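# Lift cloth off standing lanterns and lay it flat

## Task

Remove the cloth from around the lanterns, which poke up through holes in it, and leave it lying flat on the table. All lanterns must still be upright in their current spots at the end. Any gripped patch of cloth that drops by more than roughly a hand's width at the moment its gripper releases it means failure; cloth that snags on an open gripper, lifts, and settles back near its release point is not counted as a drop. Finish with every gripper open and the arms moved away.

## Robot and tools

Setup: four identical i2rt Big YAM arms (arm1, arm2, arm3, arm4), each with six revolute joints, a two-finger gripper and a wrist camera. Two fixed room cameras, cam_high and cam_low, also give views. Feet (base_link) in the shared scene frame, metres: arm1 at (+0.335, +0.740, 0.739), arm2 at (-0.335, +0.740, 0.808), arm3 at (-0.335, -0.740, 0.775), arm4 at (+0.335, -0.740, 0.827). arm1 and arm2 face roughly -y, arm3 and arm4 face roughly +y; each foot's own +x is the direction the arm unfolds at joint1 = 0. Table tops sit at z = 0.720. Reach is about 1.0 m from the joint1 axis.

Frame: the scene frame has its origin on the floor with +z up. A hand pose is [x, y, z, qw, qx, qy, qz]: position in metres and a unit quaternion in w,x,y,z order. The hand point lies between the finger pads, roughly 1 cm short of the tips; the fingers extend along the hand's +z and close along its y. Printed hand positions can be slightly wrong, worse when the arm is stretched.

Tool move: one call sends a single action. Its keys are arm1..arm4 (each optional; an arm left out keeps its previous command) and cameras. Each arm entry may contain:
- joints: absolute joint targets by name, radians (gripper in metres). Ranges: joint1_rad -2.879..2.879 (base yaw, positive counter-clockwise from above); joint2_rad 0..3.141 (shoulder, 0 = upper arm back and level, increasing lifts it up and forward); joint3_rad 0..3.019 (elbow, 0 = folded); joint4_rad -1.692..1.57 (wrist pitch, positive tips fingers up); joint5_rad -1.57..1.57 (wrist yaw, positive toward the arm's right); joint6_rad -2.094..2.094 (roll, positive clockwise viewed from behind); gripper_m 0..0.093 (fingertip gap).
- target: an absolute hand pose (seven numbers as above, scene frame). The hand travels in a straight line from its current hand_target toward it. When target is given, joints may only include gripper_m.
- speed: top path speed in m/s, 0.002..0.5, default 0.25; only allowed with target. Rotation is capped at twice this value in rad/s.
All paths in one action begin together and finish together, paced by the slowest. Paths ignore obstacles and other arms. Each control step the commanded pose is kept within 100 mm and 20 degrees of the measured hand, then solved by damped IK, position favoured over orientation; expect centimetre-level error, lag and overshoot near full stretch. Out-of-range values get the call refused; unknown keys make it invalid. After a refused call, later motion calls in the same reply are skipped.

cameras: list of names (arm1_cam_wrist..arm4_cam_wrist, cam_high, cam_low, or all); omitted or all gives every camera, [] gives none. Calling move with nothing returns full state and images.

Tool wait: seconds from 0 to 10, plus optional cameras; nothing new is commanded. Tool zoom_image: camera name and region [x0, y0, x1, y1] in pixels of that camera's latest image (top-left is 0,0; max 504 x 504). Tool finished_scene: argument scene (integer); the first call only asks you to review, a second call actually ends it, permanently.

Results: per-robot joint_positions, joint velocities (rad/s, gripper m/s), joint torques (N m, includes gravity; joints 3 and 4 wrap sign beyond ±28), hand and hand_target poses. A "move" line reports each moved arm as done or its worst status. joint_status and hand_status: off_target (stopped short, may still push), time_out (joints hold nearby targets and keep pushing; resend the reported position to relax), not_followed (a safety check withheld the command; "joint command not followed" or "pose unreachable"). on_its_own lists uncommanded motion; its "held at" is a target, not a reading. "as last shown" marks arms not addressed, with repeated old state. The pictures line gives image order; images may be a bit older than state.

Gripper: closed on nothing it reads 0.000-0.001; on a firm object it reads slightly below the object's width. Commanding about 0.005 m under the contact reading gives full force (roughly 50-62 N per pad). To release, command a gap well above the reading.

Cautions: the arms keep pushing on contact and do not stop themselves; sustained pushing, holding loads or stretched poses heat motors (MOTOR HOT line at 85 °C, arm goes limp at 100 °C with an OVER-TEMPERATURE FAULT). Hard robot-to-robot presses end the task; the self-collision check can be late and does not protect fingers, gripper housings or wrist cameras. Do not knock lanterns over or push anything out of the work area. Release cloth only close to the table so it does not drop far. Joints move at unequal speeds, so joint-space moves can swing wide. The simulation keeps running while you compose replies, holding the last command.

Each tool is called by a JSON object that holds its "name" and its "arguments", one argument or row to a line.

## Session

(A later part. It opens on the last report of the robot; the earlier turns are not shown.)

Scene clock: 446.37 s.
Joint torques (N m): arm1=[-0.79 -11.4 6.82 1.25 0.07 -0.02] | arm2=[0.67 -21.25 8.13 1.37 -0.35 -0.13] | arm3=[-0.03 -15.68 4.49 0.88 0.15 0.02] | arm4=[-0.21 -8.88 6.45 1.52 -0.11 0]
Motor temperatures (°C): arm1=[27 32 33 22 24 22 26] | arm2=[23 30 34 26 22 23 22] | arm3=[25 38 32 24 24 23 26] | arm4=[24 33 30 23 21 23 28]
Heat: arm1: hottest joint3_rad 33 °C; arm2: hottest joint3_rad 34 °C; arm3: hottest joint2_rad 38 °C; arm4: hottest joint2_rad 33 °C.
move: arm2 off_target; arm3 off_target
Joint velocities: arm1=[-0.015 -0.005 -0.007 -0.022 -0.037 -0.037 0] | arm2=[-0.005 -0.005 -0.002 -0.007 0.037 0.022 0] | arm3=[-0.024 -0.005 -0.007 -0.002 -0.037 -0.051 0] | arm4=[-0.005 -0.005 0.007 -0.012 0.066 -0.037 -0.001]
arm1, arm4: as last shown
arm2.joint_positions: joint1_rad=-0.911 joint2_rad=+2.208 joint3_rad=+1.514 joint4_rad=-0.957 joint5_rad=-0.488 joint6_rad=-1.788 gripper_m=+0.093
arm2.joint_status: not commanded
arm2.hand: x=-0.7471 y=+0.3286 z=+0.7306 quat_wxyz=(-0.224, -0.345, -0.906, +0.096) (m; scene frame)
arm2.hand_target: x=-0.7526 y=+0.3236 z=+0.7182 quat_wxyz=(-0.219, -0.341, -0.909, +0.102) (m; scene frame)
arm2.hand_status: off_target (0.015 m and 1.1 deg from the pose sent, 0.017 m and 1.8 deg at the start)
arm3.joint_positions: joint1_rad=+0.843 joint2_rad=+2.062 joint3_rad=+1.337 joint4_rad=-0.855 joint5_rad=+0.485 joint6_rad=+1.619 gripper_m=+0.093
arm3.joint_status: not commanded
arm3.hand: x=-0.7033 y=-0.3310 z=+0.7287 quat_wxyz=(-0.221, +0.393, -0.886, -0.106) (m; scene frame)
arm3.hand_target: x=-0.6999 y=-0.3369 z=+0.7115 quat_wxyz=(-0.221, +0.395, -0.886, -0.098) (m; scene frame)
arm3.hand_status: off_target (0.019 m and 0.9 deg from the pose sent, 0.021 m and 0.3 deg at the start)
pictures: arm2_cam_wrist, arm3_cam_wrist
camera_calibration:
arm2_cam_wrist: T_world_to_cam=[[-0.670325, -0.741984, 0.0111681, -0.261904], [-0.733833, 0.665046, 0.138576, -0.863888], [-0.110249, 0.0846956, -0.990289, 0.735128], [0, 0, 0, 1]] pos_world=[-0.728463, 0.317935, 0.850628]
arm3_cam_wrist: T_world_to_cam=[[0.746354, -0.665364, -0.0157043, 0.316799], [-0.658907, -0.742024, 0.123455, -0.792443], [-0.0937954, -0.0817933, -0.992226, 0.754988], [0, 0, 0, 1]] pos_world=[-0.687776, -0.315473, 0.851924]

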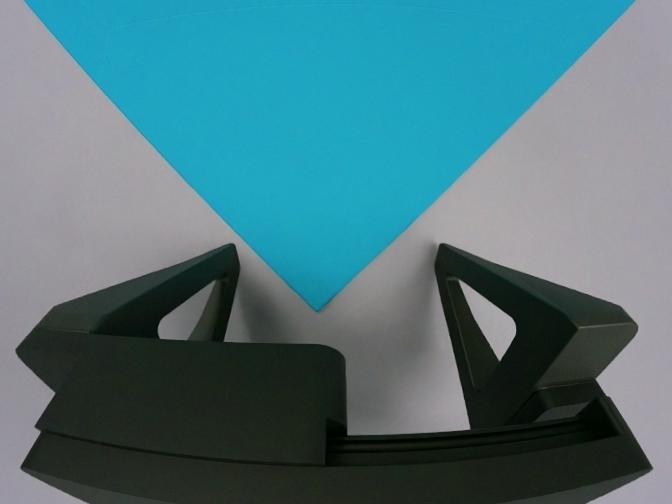

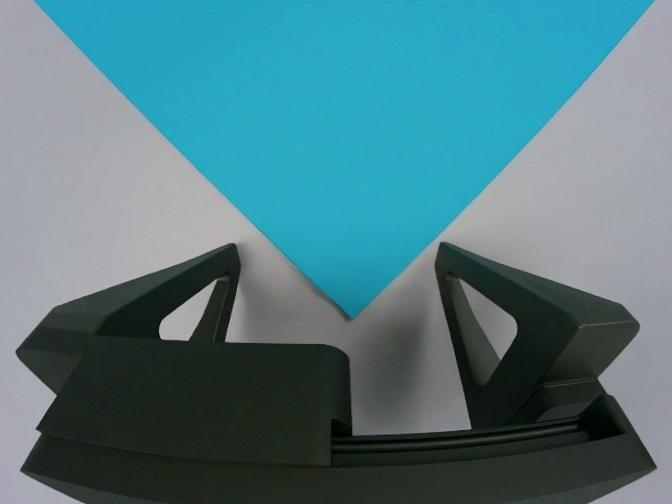

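{"name": "move", "arguments": {
  "arm2": {"joints": {"gripper_m": 0.0}},
  "arm3": {"joints": {"gripper_m": 0.0}},
  "cameras": ["arm2_cam_wrist", "arm3_cam_wrist"]
}}

{"name": "zoom_image", "arguments": {
  "camera": "arm2_cam_wrist",
  "region": [236, 170, 436, 320]
}}

{"name": "zoom_image", "arguments": {
  "camera": "arm3_cam_wrist",
  "region": [236, 170, 436, 320]
}}

Scene clock: 451.03 s.
Joint torques (N m): arm1=[-0.97 -11.63 6.93 1.33 0.06 -0.05] | arm2=[0.73 -21.42 8.14 1.03 -0.34 -0.12] | arm3=[0.03 -15.85 4.51 0.44 0.1 0.01] | arm4=[-0.21 -8.82 6.46 1.52 -0.1 0]
Motor temperatures (°C): arm1=[27 32 33 22 24 22 26] | arm2=[23 30 34 26 22 23 22] | arm3=[25 37 32 24 24 23 26] | arm4=[24 33 30 23 21 23 28]
Heat: arm1: hottest joint3_rad 33 °C; arm2: hottest joint3_rad 34 °C; arm3: hottest joint2_rad 37 °C; arm4: hottest joint2_rad 33 °C.
move: arm2 done; arm3 done
Joint velocities: arm1=[-0.005 0.015 0.007 0.007 0.022 -0.081 0] | arm2=[-0.005 0.015 0.002 0.002 -0.081 -0.081 0] | arm3=[-0.005 -0.005 -0.017 -0.007 0.037 -0.037 0] | arm4=[-0.015 -0.005 0.007 -0.002 0.051 -0.022 0]
arm1, arm4: as last shown
arm2.joint_positions: joint1_rad=-0.911 joint2_rad=+2.208 joint3_rad=+1.514 joint4_rad=-0.948 joint5_rad=-0.488 joint6_rad=-1.788 gripper_m=+0.000
arm2.joint_status: all done
arm2.hand: x=-0.7486 y=+0.3274 z=+0.7305 quat_wxyz=(-0.222, -0.344, -0.907, +0.099) (m; scene frame)
arm2.hand_target: x=-0.7526 y=+0.3235 z=+0.7182 quat_wxyz=(-0.219, -0.341, -0.909, +0.102) (m; scene frame)
arm2.hand_status: not commanded
arm3.joint_positions: joint1_rad=+0.843 joint2_rad=+2.062 joint3_rad=+1.337 joint4_rad=-0.842 joint5_rad=+0.486 joint6_rad=+1.619 gripper_m=+0.001
arm3.joint_status: all done
arm3.hand: x=-0.7053 y=-0.3290 z=+0.7290 quat_wxyz=(-0.219, +0.391, -0.887, -0.112) (m; scene frame)
arm3.hand_target: x=-0.7000 y=-0.3368 z=+0.7117 quat_wxyz=(-0.221, +0.395, -0.886, -0.098) (m; scene frame)
arm3.hand_status: not commanded
pictures: arm2_cam_wrist, arm3_cam_wrist
camera_calibration:
arm2_cam_wrist: T_world_to_cam=[[-0.670234, -0.741894, 0.0194812, -0.269805], [-0.732925, 0.665801, 0.139753, -0.864591], [-0.116652, 0.0793888, -0.989995, 0.731675], [0, 0, 0, 1]] pos_world=[-0.729161, 0.317392, 0.850439]
arm3_cam_wrist: T_world_to_cam=[[0.746031, -0.665301, -0.0285199, 0.328772], [-0.657957, -0.743043, 0.122391, -0.791247], [-0.102619, -0.0725428, -0.992072, 0.751978], [0, 0, 0, 1]] pos_world=[-0.688714, -0.314647, 0.852235]

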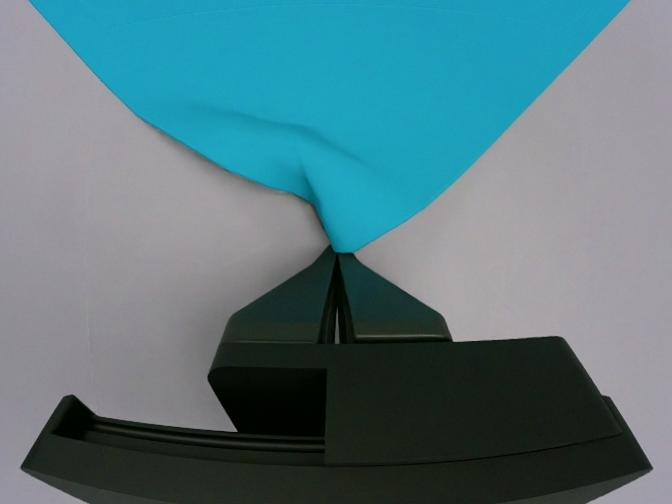

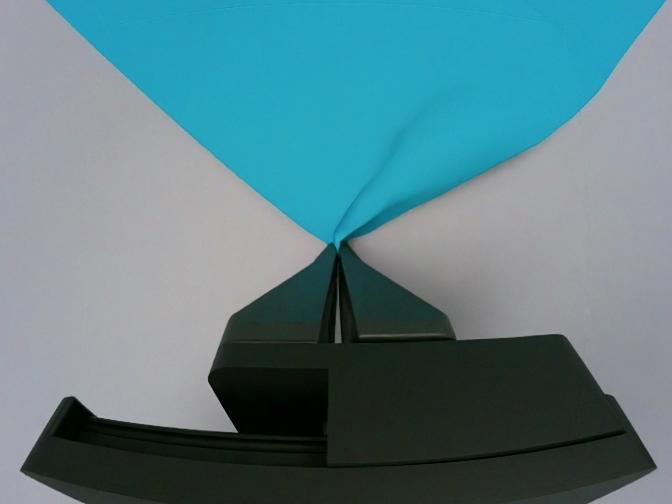

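Scaled by 2.520 from the camera's 672x504 image, which has a finer 960x720 frame.

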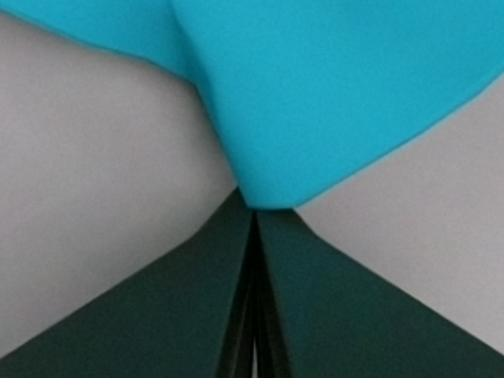

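Scaled by 2.520 from the camera's 672x504 image, which has a finer 960x720 frame.

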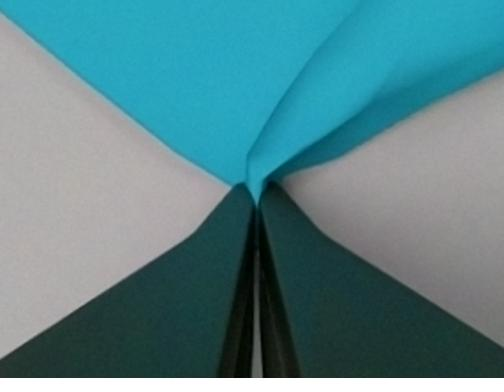

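{"name": "move", "arguments": {
  "arm2": {"target": [-0.75, 0.326, 0.765, 0.2206, 0.3424, 0.9085, -0.0973], "speed": 0.12},
  "cameras": ["arm2_cam_wrist"]
}}

{"name": "move", "arguments": {
  "arm2": {"joints": {"gripper_m": 0.093}},
  "cameras": ["arm2_cam_wrist", "arm3_cam_wrist", "cam_high"]
}}

Scene clock: 466.60 s.
Joint torques (N m): arm1=[-1.14 -11.22 6.83 1.28 0.06 -0.03] | arm2=[0.73 -24.53 8.72 -0.43 -0.34 -0.12] | arm3=[0.03 -15.79 4.45 0.4 0.11 0.02] | arm4=[-0.26 -8.88 6.45 1.54 -0.11 0]
Motor temperatures (°C): arm1=[27 32 33 22 23 22 26] | arm2=[23 30 34 26 22 23 22] | arm3=[25 36 32 24 24 23 27] | arm4=[24 33 30 23 21 23 28]
Heat: arm1: hottest joint3_rad 33 °C; arm2: hottest joint3_rad 34 °C; arm3: hottest joint2_rad 36 °C; arm4: hottest joint2_rad 33 °C.
move: arm2 off_target
Joint velocities: arm1=[0.005 0.005 -0.007 -0.012 0.037 -0.037 0.001] | arm2=[-0.005 -0.005 -0.012 -0.002 0.066 -0.037 0] | arm3=[-0.015 0.005 -0.002 -0.012 0.037 0.037 -0.001] | arm4=[0.015 0.005 -0.007 -0.017 0.007 0.007 -0.001]
arm1.joint_positions: joint1_rad=-0.846 joint2_rad=+1.830 joint3_rad=+1.018 joint4_rad=-0.234 joint5_rad=-0.052 joint6_rad=-0.095 gripper_m=+0.002
arm1.joint_status: not commanded
arm1.hand: x=-0.0809 y=+0.3492 z=+0.7361 quat_wxyz=(-0.111, -0.878, -0.396, +0.243) (m; scene frame)
arm1.hand_target: x=-0.0770 y=+0.3526 z=+0.7242 quat_wxyz=(-0.107, -0.879, -0.401, +0.235) (m; scene frame)
arm1.hand_status: not commanded
arm2.joint_positions: joint1_rad=-0.911 joint2_rad=+2.169 joint3_rad=+1.514 joint4_rad=-1.009 joint5_rad=-0.486 joint6_rad=-1.788 gripper_m=+0.000
arm2.joint_status: not commanded
arm2.hand: x=-0.7441 y=+0.3312 z=+0.7532 quat_wxyz=(-0.227, -0.347, -0.906, +0.090) (m; scene frame)
arm2.hand_target: x=-0.7502 y=+0.3259 z=+0.7649 quat_wxyz=(-0.220, -0.342, -0.908, +0.097) (m; scene frame)
arm2.hand_status: off_target (0.014 m and 1.2 deg from the pose sent, 0.035 m and 0.4 deg at the start)
arm3.joint_positions: joint1_rad=+0.843 joint2_rad=+2.062 joint3_rad=+1.337 joint4_rad=-0.842 joint5_rad=+0.486 joint6_rad=+1.619 gripper_m=+0.001
arm3.joint_status: not commanded
arm3.hand: x=-0.7053 y=-0.3290 z=+0.7290 quat_wxyz=(-0.219, +0.391, -0.887, -0.112) (m; scene frame)
arm3.hand_target: x=-0.7000 y=-0.3368 z=+0.7117 quat_wxyz=(-0.221, +0.395, -0.886, -0.098) (m; scene frame)
arm3.hand_status: not commanded
arm4.joint_positions: joint1_rad=+0.712 joint2_rad=+2.040 joint3_rad=+1.047 joint4_rad=-0.032 joint5_rad=-0.081 joint6_rad=-0.131 gripper_m=+0.002
arm4.joint_status: not commanded
arm4.hand: x=-0.0454 y=-0.2882 z=+0.7398 quat_wxyz=(-0.101, +0.896, -0.347, -0.257) (m; scene frame)
arm4.hand_target: x=-0.0363 y=-0.2934 z=+0.7194 quat_wxyz=(-0.094, +0.900, -0.350, -0.241) (m; scene frame)
arm4.hand_status: not commanded
pictures: arm2_cam_wrist
camera_calibration:
arm2_cam_wrist: T_world_to_cam=[[-0.670261, -0.742124, -0.00155328, -0.248525], [-0.735159, 0.663682, 0.138085, -0.866684], [-0.101445, 0.0936951, -0.990419, 0.761313], [0, 0, 0, 1]] pos_world=[-0.726495, 0.319435, 0.873309]

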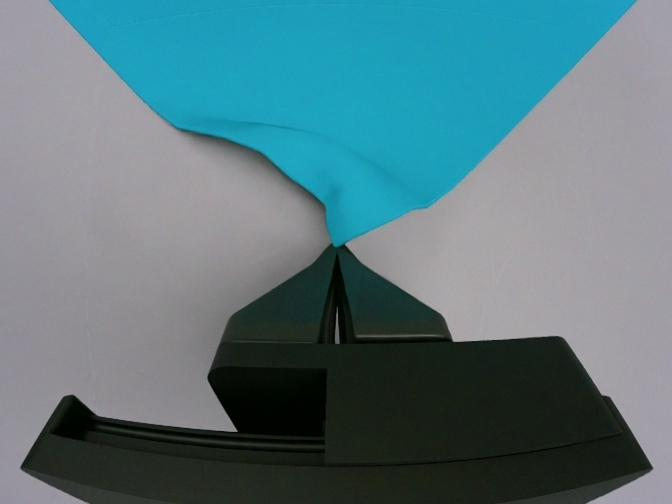

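Scene clock: 467.30 s.
Joint torques (N m): arm1=[-1.44 -10.99 6.82 1.29 0.05 -0.03] | arm2=[0.79 -24.7 8.68 -0.42 -0.34 -0.12] | arm3=[0.03 -15.68 4.46 0.43 0.11 0.03] | arm4=[-0.15 -8.88 6.45 1.52 -0.1 0]
Motor temperatures (°C): arm1=[27 32 33 22 23 22 26] | arm2=[23 30 34 26 22 23 22] | arm3=[25 36 32 24 24 23 27] | arm4=[24 33 30 23 21 23 28]
Heat: arm1: hottest joint3_rad 33 °C; arm2: hottest joint3_rad 34 °C; arm3: hottest joint2_rad 36 °C; arm4: hottest joint2_rad 33 °C.
move: arm2 done
Joint velocities: arm1=[-0.005 -0.005 0.002 -0.017 0.022 0.022 0] | arm2=[-0.005 0.005 -0.012 0.012 -0.066 -0.007 0] | arm3=[-0.005 0.005 -0.002 -0.007 -0.051 0.022 0] | arm4=[0.015 -0.015 -0.007 -0.012 0.022 -0.066 0]
arm1, arm3, arm4: as last shown
arm2.joint_positions: joint1_rad=-0.911 joint2_rad=+2.169 joint3_rad=+1.514 joint4_rad=-1.009 joint5_rad=-0.486 joint6_rad=-1.788 gripper_m=+0.093
arm2.joint_status: all done
arm2.hand: x=-0.7441 y=+0.3312 z=+0.7532 quat_wxyz=(-0.227, -0.347, -0.906, +0.090) (m; scene frame)
arm2.hand_target: x=-0.7502 y=+0.3259 z=+0.7649 quat_wxyz=(-0.220, -0.342, -0.908, +0.097) (m; scene frame)
arm2.hand_status: not commanded
pictures: arm2_cam_wrist, arm3_cam_wrist, cam_high
camera_calibration:
arm2_cam_wrist: T_world_to_cam=[[-0.670261, -0.742124, -0.00155328, -0.248525], [-0.735159, 0.663682, 0.138085, -0.866684], [-0.101445, 0.0936951, -0.990419, 0.761313], [0, 0, 0, 1]] pos_world=[-0.726495, 0.319435, 0.873309]
arm3_cam_wrist: T_world_to_cam=[[0.746031, -0.665301, -0.0285199, 0.328772], [-0.657957, -0.743043, 0.122391, -0.791247], [-0.102619, -0.0725428, -0.992072, 0.751978], [0, 0, 0, 1]] pos_world=[-0.688714, -0.314647, 0.852235]

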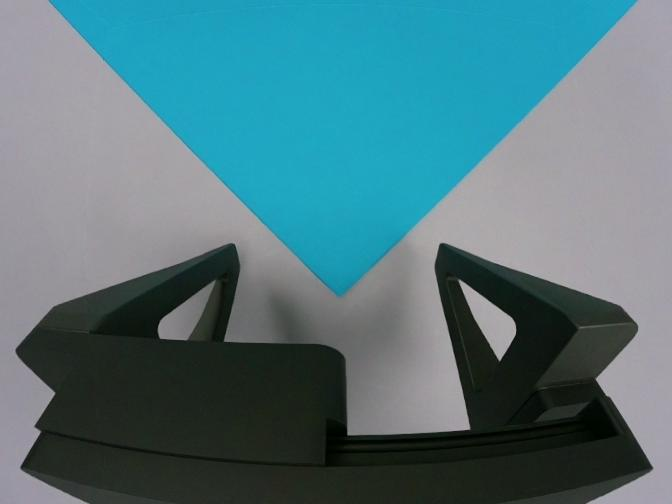

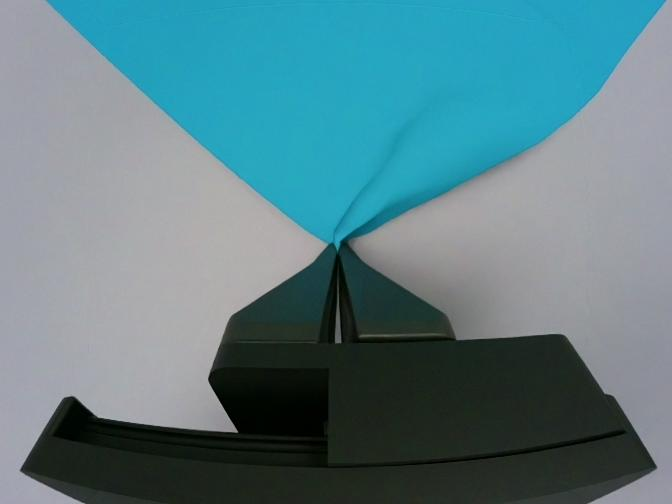

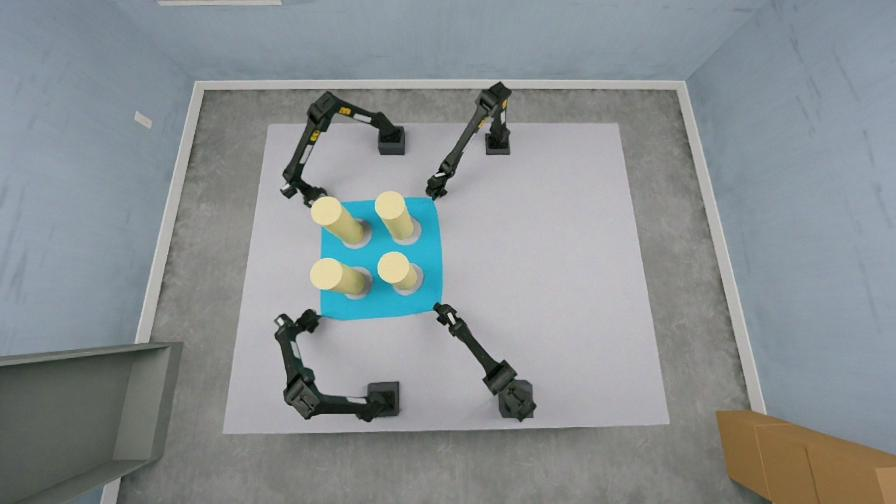

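{"name": "move", "arguments": {
  "arm2": {"target": [-0.748, 0.323, 0.73, 0.2224, 0.3436, 0.908, -0.094], "speed": 0.1},
  "cameras": ["arm2_cam_wrist"]
}}

Scene clock: 475.73 s.
Joint torques (N m): arm1=[-1.44 -10.93 6.9 1.32 0.07 -0.03] | arm2=[1.2 -23.12 8.21 0.53 -0.32 -0.05] | arm3=[0.09 -15.68 4.48 0.46 0.11 0.01] | arm4=[-0.21 -8.88 6.45 1.52 -0.1 0]
Motor temperatures (°C): arm1=[26 32 33 22 23 22 26] | arm2=[23 31 34 26 22 23 22] | arm3=[25 36 32 24 23 23 27] | arm4=[24 33 30 23 21 23 28]
Heat: arm1: hottest joint3_rad 33 °C; arm2: hottest joint3_rad 34 °C; arm3: hottest joint2_rad 36 °C; arm4: hottest joint2_rad 33 °C.
move: arm2 done
Joint velocities: arm1=[-0.005 -0.005 -0.007 -0.002 -0.022 -0.007 0] | arm2=[-0.005 -0.015 -0.037 -0.012 -0.066 -0.037 0] | arm3=[-0.015 -0.015 0.002 0.007 -0.022 0.007 0] | arm4=[0.005 0.005 -0.017 -0.007 0.007 -0.007 0.001]
arm1, arm3, arm4: as last shown
arm2.joint_positions: joint1_rad=-0.911 joint2_rad=+2.208 joint3_rad=+1.514 joint4_rad=-0.973 joint5_rad=-0.488 joint6_rad=-1.789 gripper_m=+0.093
arm2.joint_status: not commanded
arm2.hand: x=-0.7442 y=+0.3308 z=+0.7310 quat_wxyz=(-0.228, -0.347, -0.905, +0.089) (m; scene frame)
arm2.hand_target: x=-0.7478 y=+0.3232 z=+0.7302 quat_wxyz=(-0.222, -0.343, -0.908, +0.094) (m; scene frame)
arm2.hand_status: done (0.009 m and 1.0 deg from the pose sent, 0.025 m and 0.8 deg at the start)
pictures: arm2_cam_wrist
camera_calibration:
arm2_cam_wrist: T_world_to_cam=[[-0.669895, -0.742441, -0.00457967, -0.246304], [-0.736015, 0.663261, 0.135527, -0.862057], [-0.0975833, 0.0941596, -0.990763, 0.742245], [0, 0, 0, 1]] pos_world=[-0.727054, 0.319013, 0.851093]

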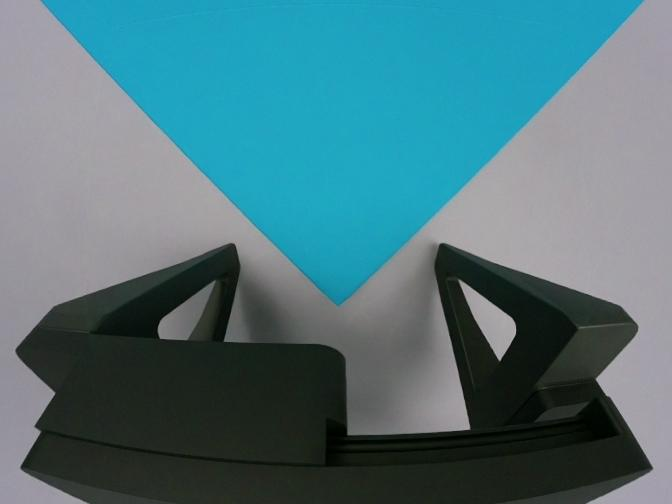

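{"name": "move", "arguments": {
  "arm2": {"target": [-0.742, 0.321, 0.719, 0.2237, 0.3446, 0.9073, -0.0909], "speed": 0.1},
  "cameras": ["arm2_cam_wrist"]
}}

Scene clock: 479.57 s.
Joint torques (N m): arm1=[-1.14 -11.69 6.93 1.33 0.02 0] | arm2=[1.85 -21.89 7.38 0.87 -0.3 0] | arm3=[-0.03 -15.74 4.48 0.46 0.11 0.03] | arm4=[-0.21 -8.88 6.45 1.52 -0.1 0]
Motor temperatures (°C): arm1=[26 32 33 22 23 22 26] | arm2=[23 31 34 26 22 23 22] | arm3=[25 36 32 24 23 23 27] | arm4=[24 33 30 23 21 23 28]
Heat: arm1: hottest joint3_rad 33 °C; arm2: hottest joint3_rad 34 °C; arm3: hottest joint2_rad 36 °C; arm4: hottest joint2_rad 33 °C.
move: arm2 off_target
Joint velocities: arm1=[0.005 0.015 -0.007 0.002 -0.022 0.051 0] | arm2=[-0.005 -0.005 -0.012 0.002 -0.007 -0.007 0.001] | arm3=[-0.024 -0.005 0.002 -0.007 0.007 0.051 -0.001] | arm4=[-0.005 -0.005 0.017 -0.002 -0.007 0.037 0]
arm1, arm3, arm4: as last shown
arm2.joint_positions: joint1_rad=-0.908 joint2_rad=+2.208 joint3_rad=+1.514 joint4_rad=-0.960 joint5_rad=-0.487 joint6_rad=-1.782 gripper_m=+0.093
arm2.joint_status: not commanded
arm2.hand: x=-0.7456 y=+0.3279 z=+0.7306 quat_wxyz=(-0.225, -0.347, -0.906, +0.093) (m; scene frame)
arm2.hand_target: x=-0.7418 y=+0.3214 z=+0.7192 quat_wxyz=(-0.224, -0.345, -0.907, +0.091) (m; scene frame)
arm2.hand_status: off_target (0.014 m and 0.5 deg from the pose sent, 0.016 m and 0.6 deg at the start)
pictures: arm2_cam_wrist
camera_calibration:
arm2_cam_wrist: T_world_to_cam=[[-0.672595, -0.739991, 0.00540576, -0.259514], [-0.73238, 0.666688, 0.138371, -0.861603], [-0.105997, 0.0891084, -0.990366, 0.737154], [0, 0, 0, 1]] pos_world=[-0.727433, 0.316696, 0.850676]

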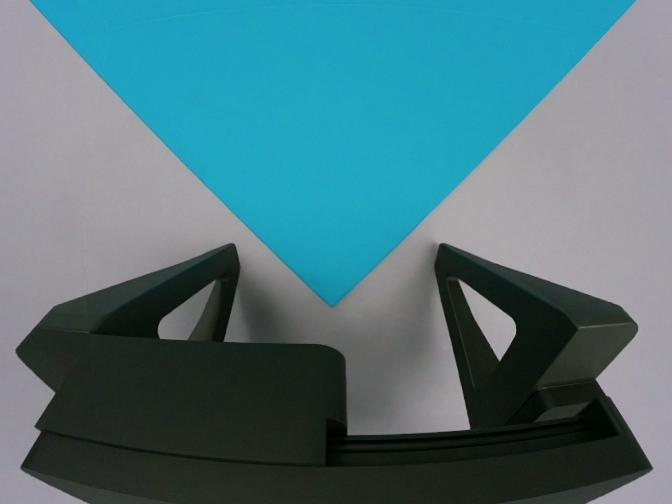

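{"name": "move", "arguments": {
  "arm2": {"target": [-0.741, 0.3205, 0.72, 0.2275, 0.3472, 0.9059, -0.0825], "speed": 0.1},
  "cameras": []
}}

{"name": "move", "arguments": {
  "arm2": {"joints": {"gripper_m": 0.0}},
  "cameras": ["arm2_cam_wrist"]
}}

{"name": "zoom_image", "arguments": {
  "camera": "arm2_cam_wrist",
  "region": [236, 170, 436, 320]
}}

Scene clock: 482.90 s.
Joint torques (N m): arm1=[-1.14 -11.34 6.8 1.24 0.05 -0.04] | arm2=[2.08 -21.42 8.5 -0.13 -0.27 0.01] | arm3=[0.03 -15.91 4.49 0.47 0.11 0.02] | arm4=[-0.21 -8.88 6.46 1.52 -0.1 0]
Motor temperatures (°C): arm1=[26 32 33 22 23 22 26] | arm2=[23 31 34 26 22 23 22] | arm3=[25 36 32 24 23 23 27] | arm4=[24 33 30 23 21 23 28]
Heat: arm1: hottest joint3_rad 33 °C; arm2: hottest joint3_rad 34 °C; arm3: hottest joint2_rad 36 °C; arm4: hottest joint2_rad 33 °C.
move: arm2 off_target
Joint velocities: arm1=[-0.005 -0.015 0.002 0.007 -0.007 0.037 0] | arm2=[-0.005 -0.005 0.002 -0.002 0.022 -0.051 -0.001] | arm3=[0.005 -0.005 0.017 -0.007 -0.037 -0.022 0] | arm4=[-0.005 0.005 0.002 -0.007 -0.022 -0.037 0]
arm1, arm3, arm4: as last shown
arm2.joint_positions: joint1_rad=-0.907 joint2_rad=+2.208 joint3_rad=+1.514 joint4_rad=-0.960 joint5_rad=-0.486 joint6_rad=-1.778 gripper_m=+0.093
arm2.joint_status: not commanded
arm2.hand: x=-0.7454 y=+0.3278 z=+0.7305 quat_wxyz=(-0.225, -0.349, -0.905, +0.093) (m; scene frame)
arm2.hand_target: x=-0.7407 y=+0.3207 z=+0.7201 quat_wxyz=(-0.227, -0.347, -0.906, +0.083) (m; scene frame)
arm2.hand_status: off_target (0.014 m and 1.2 deg from the pose sent, 0.014 m and 1.3 deg at the start)
pictures: none
No camera images: "cameras" was empty.

Scene clock: 483.60 s.
Joint torques (N m): arm1=[-0.97 -11.16 6.87 1.33 0.1 -0.06] | arm2=[1.55 -21.3 8.49 -0.12 -0.27 0.01] | arm3=[0.09 -15.79 4.48 0.44 0.11 0.02] | arm4=[-0.26 -8.88 6.45 1.52 -0.1 0]
Motor temperatures (°C): arm1=[26 32 33 22 23 22 26] | arm2=[23 31 34 26 22 23 22] | arm3=[25 36 32 24 23 23 27] | arm4=[24 33 30 23 21 23 28]
Heat: arm1: hottest joint3_rad 33 °C; arm2: hottest joint3_rad 34 °C; arm3: hottest joint2_rad 36 °C; arm4: hottest joint2_rad 33 °C.
move: arm2 done
Joint velocities: arm1=[-0.005 -0.024 0.012 -0.017 -0.066 -0.051 0.001] | arm2=[0.005 0.005 -0.007 0.002 -0.022 0.037 0] | arm3=[-0.015 -0.005 -0.022 0.002 0.037 -0.037 0] | arm4=[-0.024 -0.015 -0.022 -0.002 -0.022 -0.051 0]
arm1, arm3, arm4: as last shown
arm2.joint_positions: joint1_rad=-0.902 joint2_rad=+2.208 joint3_rad=+1.514 joint4_rad=-0.960 joint5_rad=-0.486 joint6_rad=-1.778 gripper_m=+0.001
arm2.joint_status: all done
arm2.hand: x=-0.7432 y=+0.3256 z=+0.7305 quat_wxyz=(-0.225, -0.346, -0.906, +0.092) (m; scene frame)
arm2.hand_target: x=-0.7407 y=+0.3207 z=+0.7201 quat_wxyz=(-0.227, -0.347, -0.906, +0.083) (m; scene frame)
arm2.hand_status: not commanded
pictures: arm2_cam_wrist
camera_calibration:
arm2_cam_wrist: T_world_to_cam=[[-0.670493, -0.741908, 0.00338866, -0.255967], [-0.734349, 0.664299, 0.139426, -0.859699], [-0.105692, 0.0909957, -0.990227, 0.737035], [0, 0, 0, 1]] pos_world=[-0.725044, 0.314126, 0.850563]

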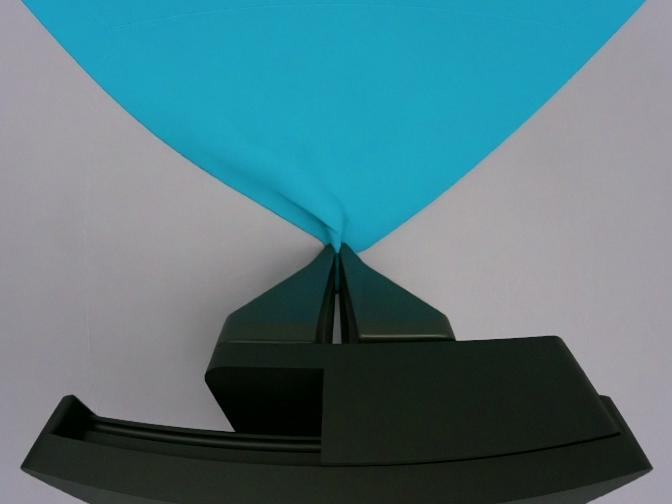

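Scaled by 2.520 from the camera's 672x504 image, which has a finer 960x720 frame.

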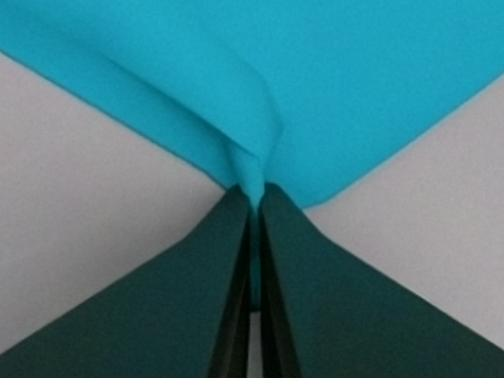

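{"name": "move", "arguments": {
  "cameras": ["cam_high", "cam_low"]
}}

{"name": "zoom_image", "arguments": {
  "camera": "cam_high",
  "region": [310, 186, 450, 326]
}}

{"name": "zoom_image", "arguments": {
  "camera": "cam_high",
  "region": [370, 192, 426, 248]
}}

{"name": "zoom_image", "arguments": {
  "camera": "cam_high",
  "region": [306, 190, 374, 258]
}}

{"name": "zoom_image", "arguments": {
  "camera": "cam_high",
  "region": [306, 248, 374, 316]
}}

{"name": "zoom_image", "arguments": {
  "camera": "cam_high",
  "region": [370, 246, 426, 302]
}}

Scene clock: 487.50 s.
Joint torques (N m): arm1=[-1.08 -11.28 6.87 1.29 0.03 -0.04] | arm2=[1.55 -21.42 8.51 -0.13 -0.26 0.01] | arm3=[0.15 -15.85 4.48 0.46 0.11 0.03] | arm4=[-0.21 -8.88 6.46 1.52 -0.1 0]
Motor temperatures (°C): arm1=[26 32 33 22 23 22 26] | arm2=[23 31 34 26 22 23 22] | arm3=[25 36 31 24 23 23 27] | arm4=[24 33 30 23 21 23 28]
Heat: arm1: hottest joint3_rad 33 °C; arm2: hottest joint3_rad 34 °C; arm3: hottest joint2_rad 36 °C; arm4: hottest joint2_rad 33 °C.
Joint velocities: arm1=[0.005 0.024 0.012 -0.002 0.022 -0.051 -0.001] | arm2=[-0.015 -0.005 0.022 -0.002 -0.066 0.022 0] | arm3=[-0.015 -0.005 0.007 0.007 -0.007 -0.037 0] | arm4=[-0.015 -0.015 -0.007 -0.002 -0.051 -0.007 -0.001]
arm1.joint_positions: joint1_rad=-0.846 joint2_rad=+1.830 joint3_rad=+1.018 joint4_rad=-0.234 joint5_rad=-0.052 joint6_rad=-0.095 gripper_m=+0.002
arm1.joint_status: not commanded
arm1.hand: x=-0.0809 y=+0.3492 z=+0.7361 quat_wxyz=(-0.111, -0.878, -0.396, +0.243) (m; scene frame)
arm1.hand_target: x=-0.0770 y=+0.3526 z=+0.7242 quat_wxyz=(-0.107, -0.879, -0.401, +0.235) (m; scene frame)
arm1.hand_status: not commanded
arm2.joint_positions: joint1_rad=-0.902 joint2_rad=+2.208 joint3_rad=+1.514 joint4_rad=-0.960 joint5_rad=-0.486 joint6_rad=-1.778 gripper_m=+0.001
arm2.joint_status: all done
arm2.hand: x=-0.7432 y=+0.3256 z=+0.7305 quat_wxyz=(-0.225, -0.346, -0.906, +0.092) (m; scene frame)
arm2.hand_target: x=-0.7407 y=+0.3207 z=+0.7201 quat_wxyz=(-0.227, -0.347, -0.906, +0.083) (m; scene frame)
arm2.hand_status: not commanded
arm3.joint_positions: joint1_rad=+0.843 joint2_rad=+2.062 joint3_rad=+1.337 joint4_rad=-0.842 joint5_rad=+0.486 joint6_rad=+1.619 gripper_m=+0.001
arm3.joint_status: not commanded
arm3.hand: x=-0.7053 y=-0.3290 z=+0.7290 quat_wxyz=(-0.219, +0.391, -0.887, -0.112) (m; scene frame)
arm3.hand_target: x=-0.7000 y=-0.3368 z=+0.7117 quat_wxyz=(-0.221, +0.395, -0.886, -0.098) (m; scene frame)
arm3.hand_status: not commanded
arm4.joint_positions: joint1_rad=+0.712 joint2_rad=+2.040 joint3_rad=+1.047 joint4_rad=-0.032 joint5_rad=-0.081 joint6_rad=-0.131 gripper_m=+0.002
arm4.joint_status: not commanded
arm4.hand: x=-0.0454 y=-0.2882 z=+0.7398 quat_wxyz=(-0.101, +0.896, -0.347, -0.257) (m; scene frame)
arm4.hand_target: x=-0.0363 y=-0.2934 z=+0.7194 quat_wxyz=(-0.094, +0.900, -0.350, -0.241) (m; scene frame)
arm4.hand_status: not commanded
pictures: cam_high, cam_low

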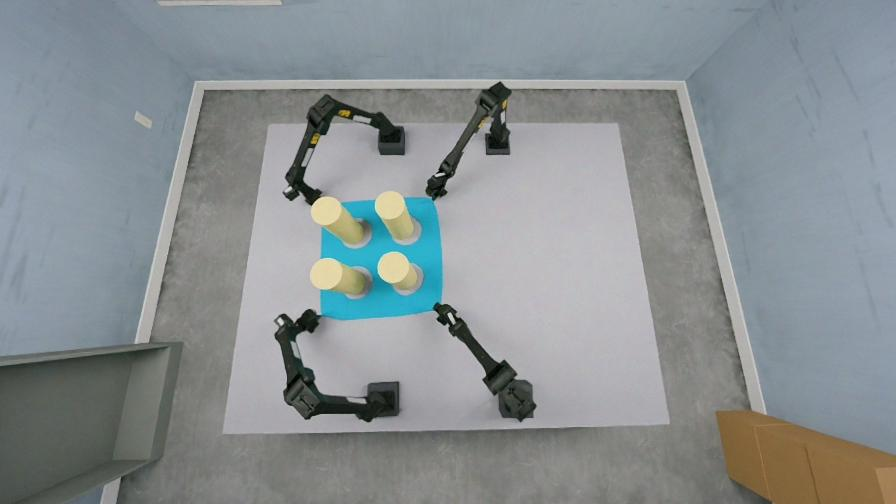

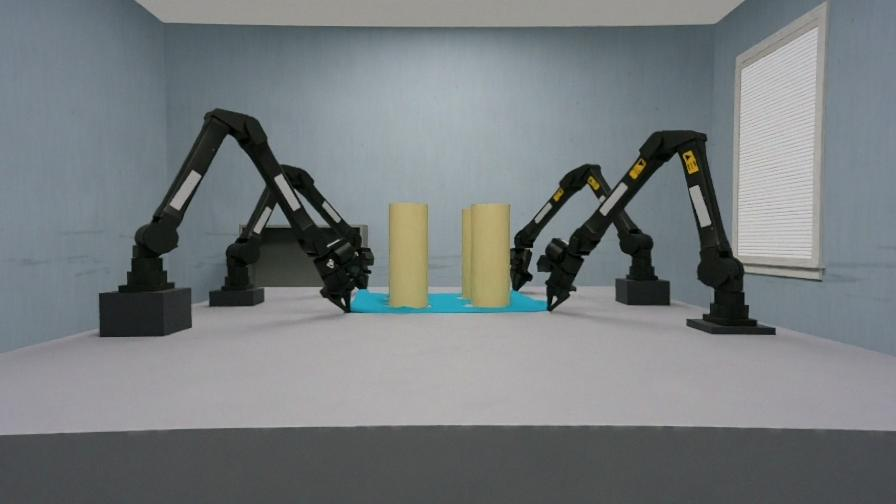

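Scaled by 3.600.

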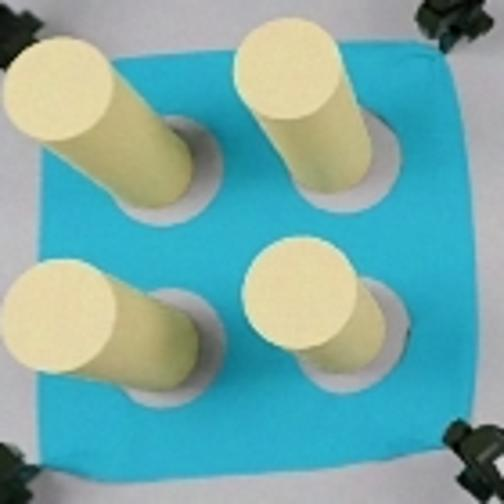

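Scaled by 9.000.

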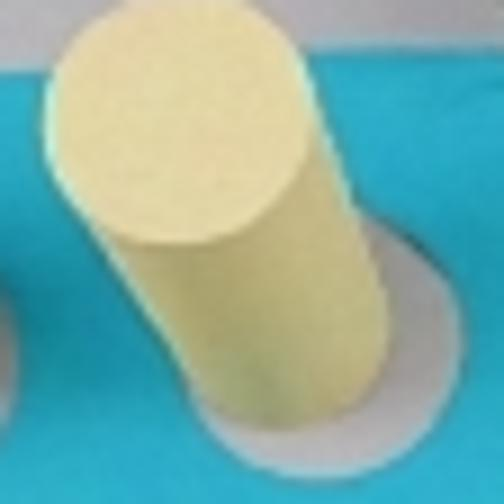

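Scaled by 7.412.

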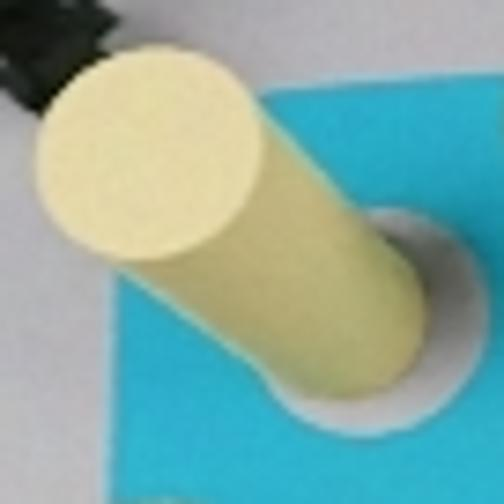

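Scaled by 7.412.

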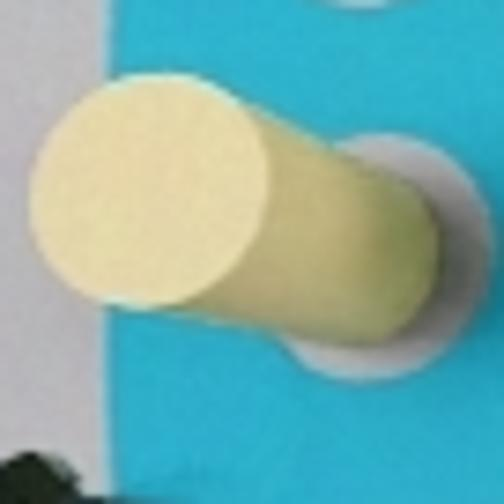

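Scaled by 9.000.

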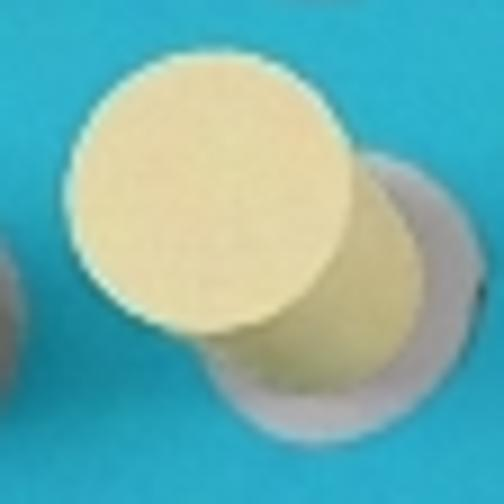

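{"name": "move", "arguments": {
  "cameras": ["cam_high", "arm2_cam_wrist", "arm3_cam_wrist"]
}}

Scene clock: 506.43 s.
Joint torques (N m): arm1=[-1.14 -11.4 6.9 1.24 0.06 -0.03] | arm2=[1.49 -21.36 8.51 -0.13 -0.26 0.01] | arm3=[0.15 -15.68 4.48 0.39 0.11 0.02] | arm4=[-0.26 -8.88 6.46 1.52 -0.11 0]
Motor temperatures (°C): arm1=[26 32 32 22 23 22 26] | arm2=[23 30 34 26 22 23 23] | arm3=[25 35 31 24 23 23 28] | arm4=[24 33 30 23 21 23 28]
Heat: arm1: hottest joint2_rad 32 °C; arm2: hottest joint3_rad 34 °C; arm3: hottest joint2_rad 35 °C; arm4: hottest joint2_rad 33 °C.
Joint velocities: arm1=[-0.005 -0.005 0.002 -0.007 0.095 0.037 0] | arm2=[0.005 -0.005 -0.007 -0.002 -0.007 0.037 0.002] | arm3=[-0.005 -0.005 0.002 -0.007 0.066 0.022 0] | arm4=[-0.015 0.005 -0.017 0.007 -0.022 -0.037 -0.001]
arm1.joint_positions: joint1_rad=-0.846 joint2_rad=+1.830 joint3_rad=+1.018 joint4_rad=-0.234 joint5_rad=-0.052 joint6_rad=-0.095 gripper_m=+0.002
arm1.joint_status: not commanded
arm1.hand: x=-0.0809 y=+0.3492 z=+0.7361 quat_wxyz=(-0.111, -0.878, -0.396, +0.243) (m; scene frame)
arm1.hand_target: x=-0.0770 y=+0.3526 z=+0.7242 quat_wxyz=(-0.107, -0.879, -0.401, +0.235) (m; scene frame)
arm1.hand_status: not commanded
arm2.joint_positions: joint1_rad=-0.902 joint2_rad=+2.208 joint3_rad=+1.514 joint4_rad=-0.960 joint5_rad=-0.486 joint6_rad=-1.778 gripper_m=+0.001
arm2.joint_status: all done
arm2.hand: x=-0.7432 y=+0.3256 z=+0.7305 quat_wxyz=(-0.225, -0.346, -0.906, +0.092) (m; scene frame)
arm2.hand_target: x=-0.7407 y=+0.3207 z=+0.7201 quat_wxyz=(-0.227, -0.347, -0.906, +0.083) (m; scene frame)
arm2.hand_status: not commanded
arm3.joint_positions: joint1_rad=+0.843 joint2_rad=+2.062 joint3_rad=+1.337 joint4_rad=-0.842 joint5_rad=+0.486 joint6_rad=+1.619 gripper_m=+0.001
arm3.joint_status: not commanded
arm3.hand: x=-0.7053 y=-0.3290 z=+0.7290 quat_wxyz=(-0.219, +0.391, -0.887, -0.112) (m; scene frame)
arm3.hand_target: x=-0.7000 y=-0.3368 z=+0.7117 quat_wxyz=(-0.221, +0.395, -0.886, -0.098) (m; scene frame)
arm3.hand_status: not commanded
arm4.joint_positions: joint1_rad=+0.712 joint2_rad=+2.040 joint3_rad=+1.047 joint4_rad=-0.032 joint5_rad=-0.081 joint6_rad=-0.131 gripper_m=+0.002
arm4.joint_status: not commanded
arm4.hand: x=-0.0454 y=-0.2882 z=+0.7398 quat_wxyz=(-0.101, +0.896, -0.347, -0.257) (m; scene frame)
arm4.hand_target: x=-0.0363 y=-0.2934 z=+0.7194 quat_wxyz=(-0.094, +0.900, -0.350, -0.241) (m; scene frame)
arm4.hand_status: not commanded
pictures: arm2_cam_wrist, arm3_cam_wrist, cam_high
camera_calibration:
arm2_cam_wrist: T_world_to_cam=[[-0.670493, -0.741908, 0.00338866, -0.255967], [-0.734349, 0.664299, 0.139426, -0.859699], [-0.105692, 0.0909957, -0.990227, 0.737035], [0, 0, 0, 1]] pos_world=[-0.725044, 0.314126, 0.850563]
arm3_cam_wrist: T_world_to_cam=[[0.746031, -0.665301, -0.0285199, 0.328772], [-0.657957, -0.743043, 0.122391, -0.791247], [-0.102619, -0.0725428, -0.992072, 0.751978], [0, 0, 0, 1]] pos_world=[-0.688714, -0.314647, 0.852235]

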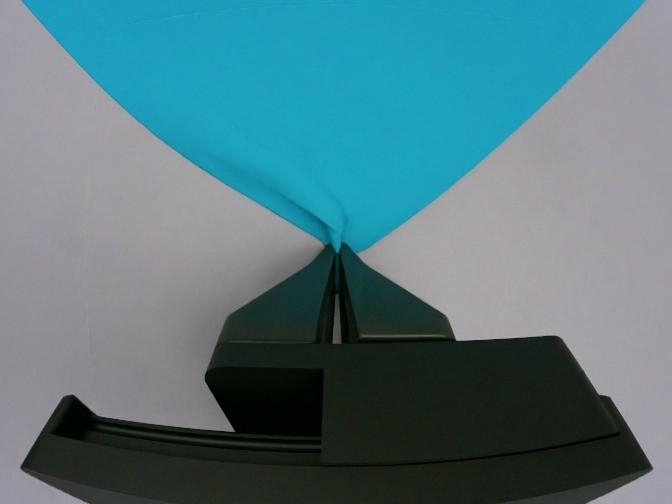

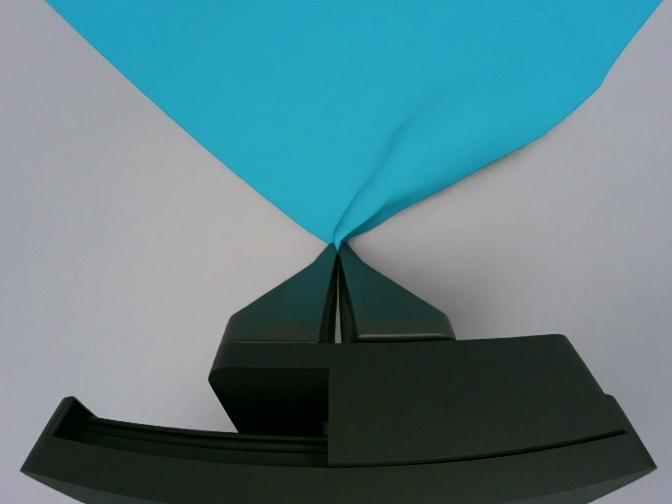

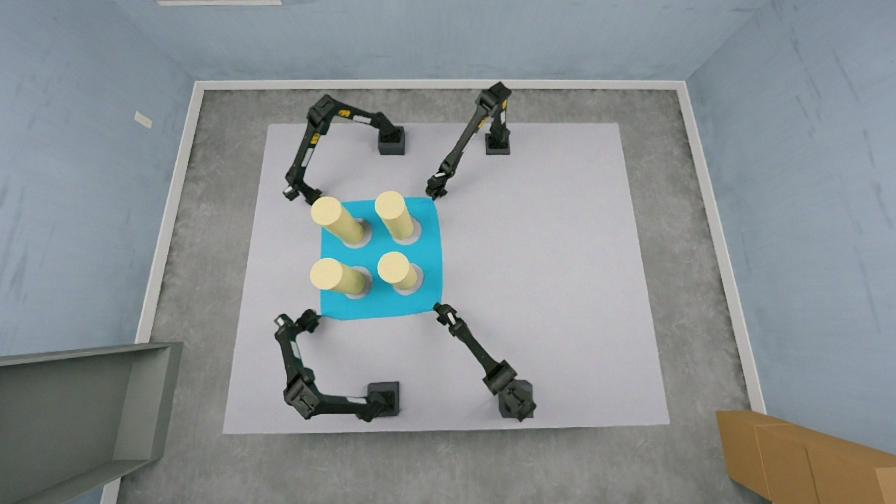

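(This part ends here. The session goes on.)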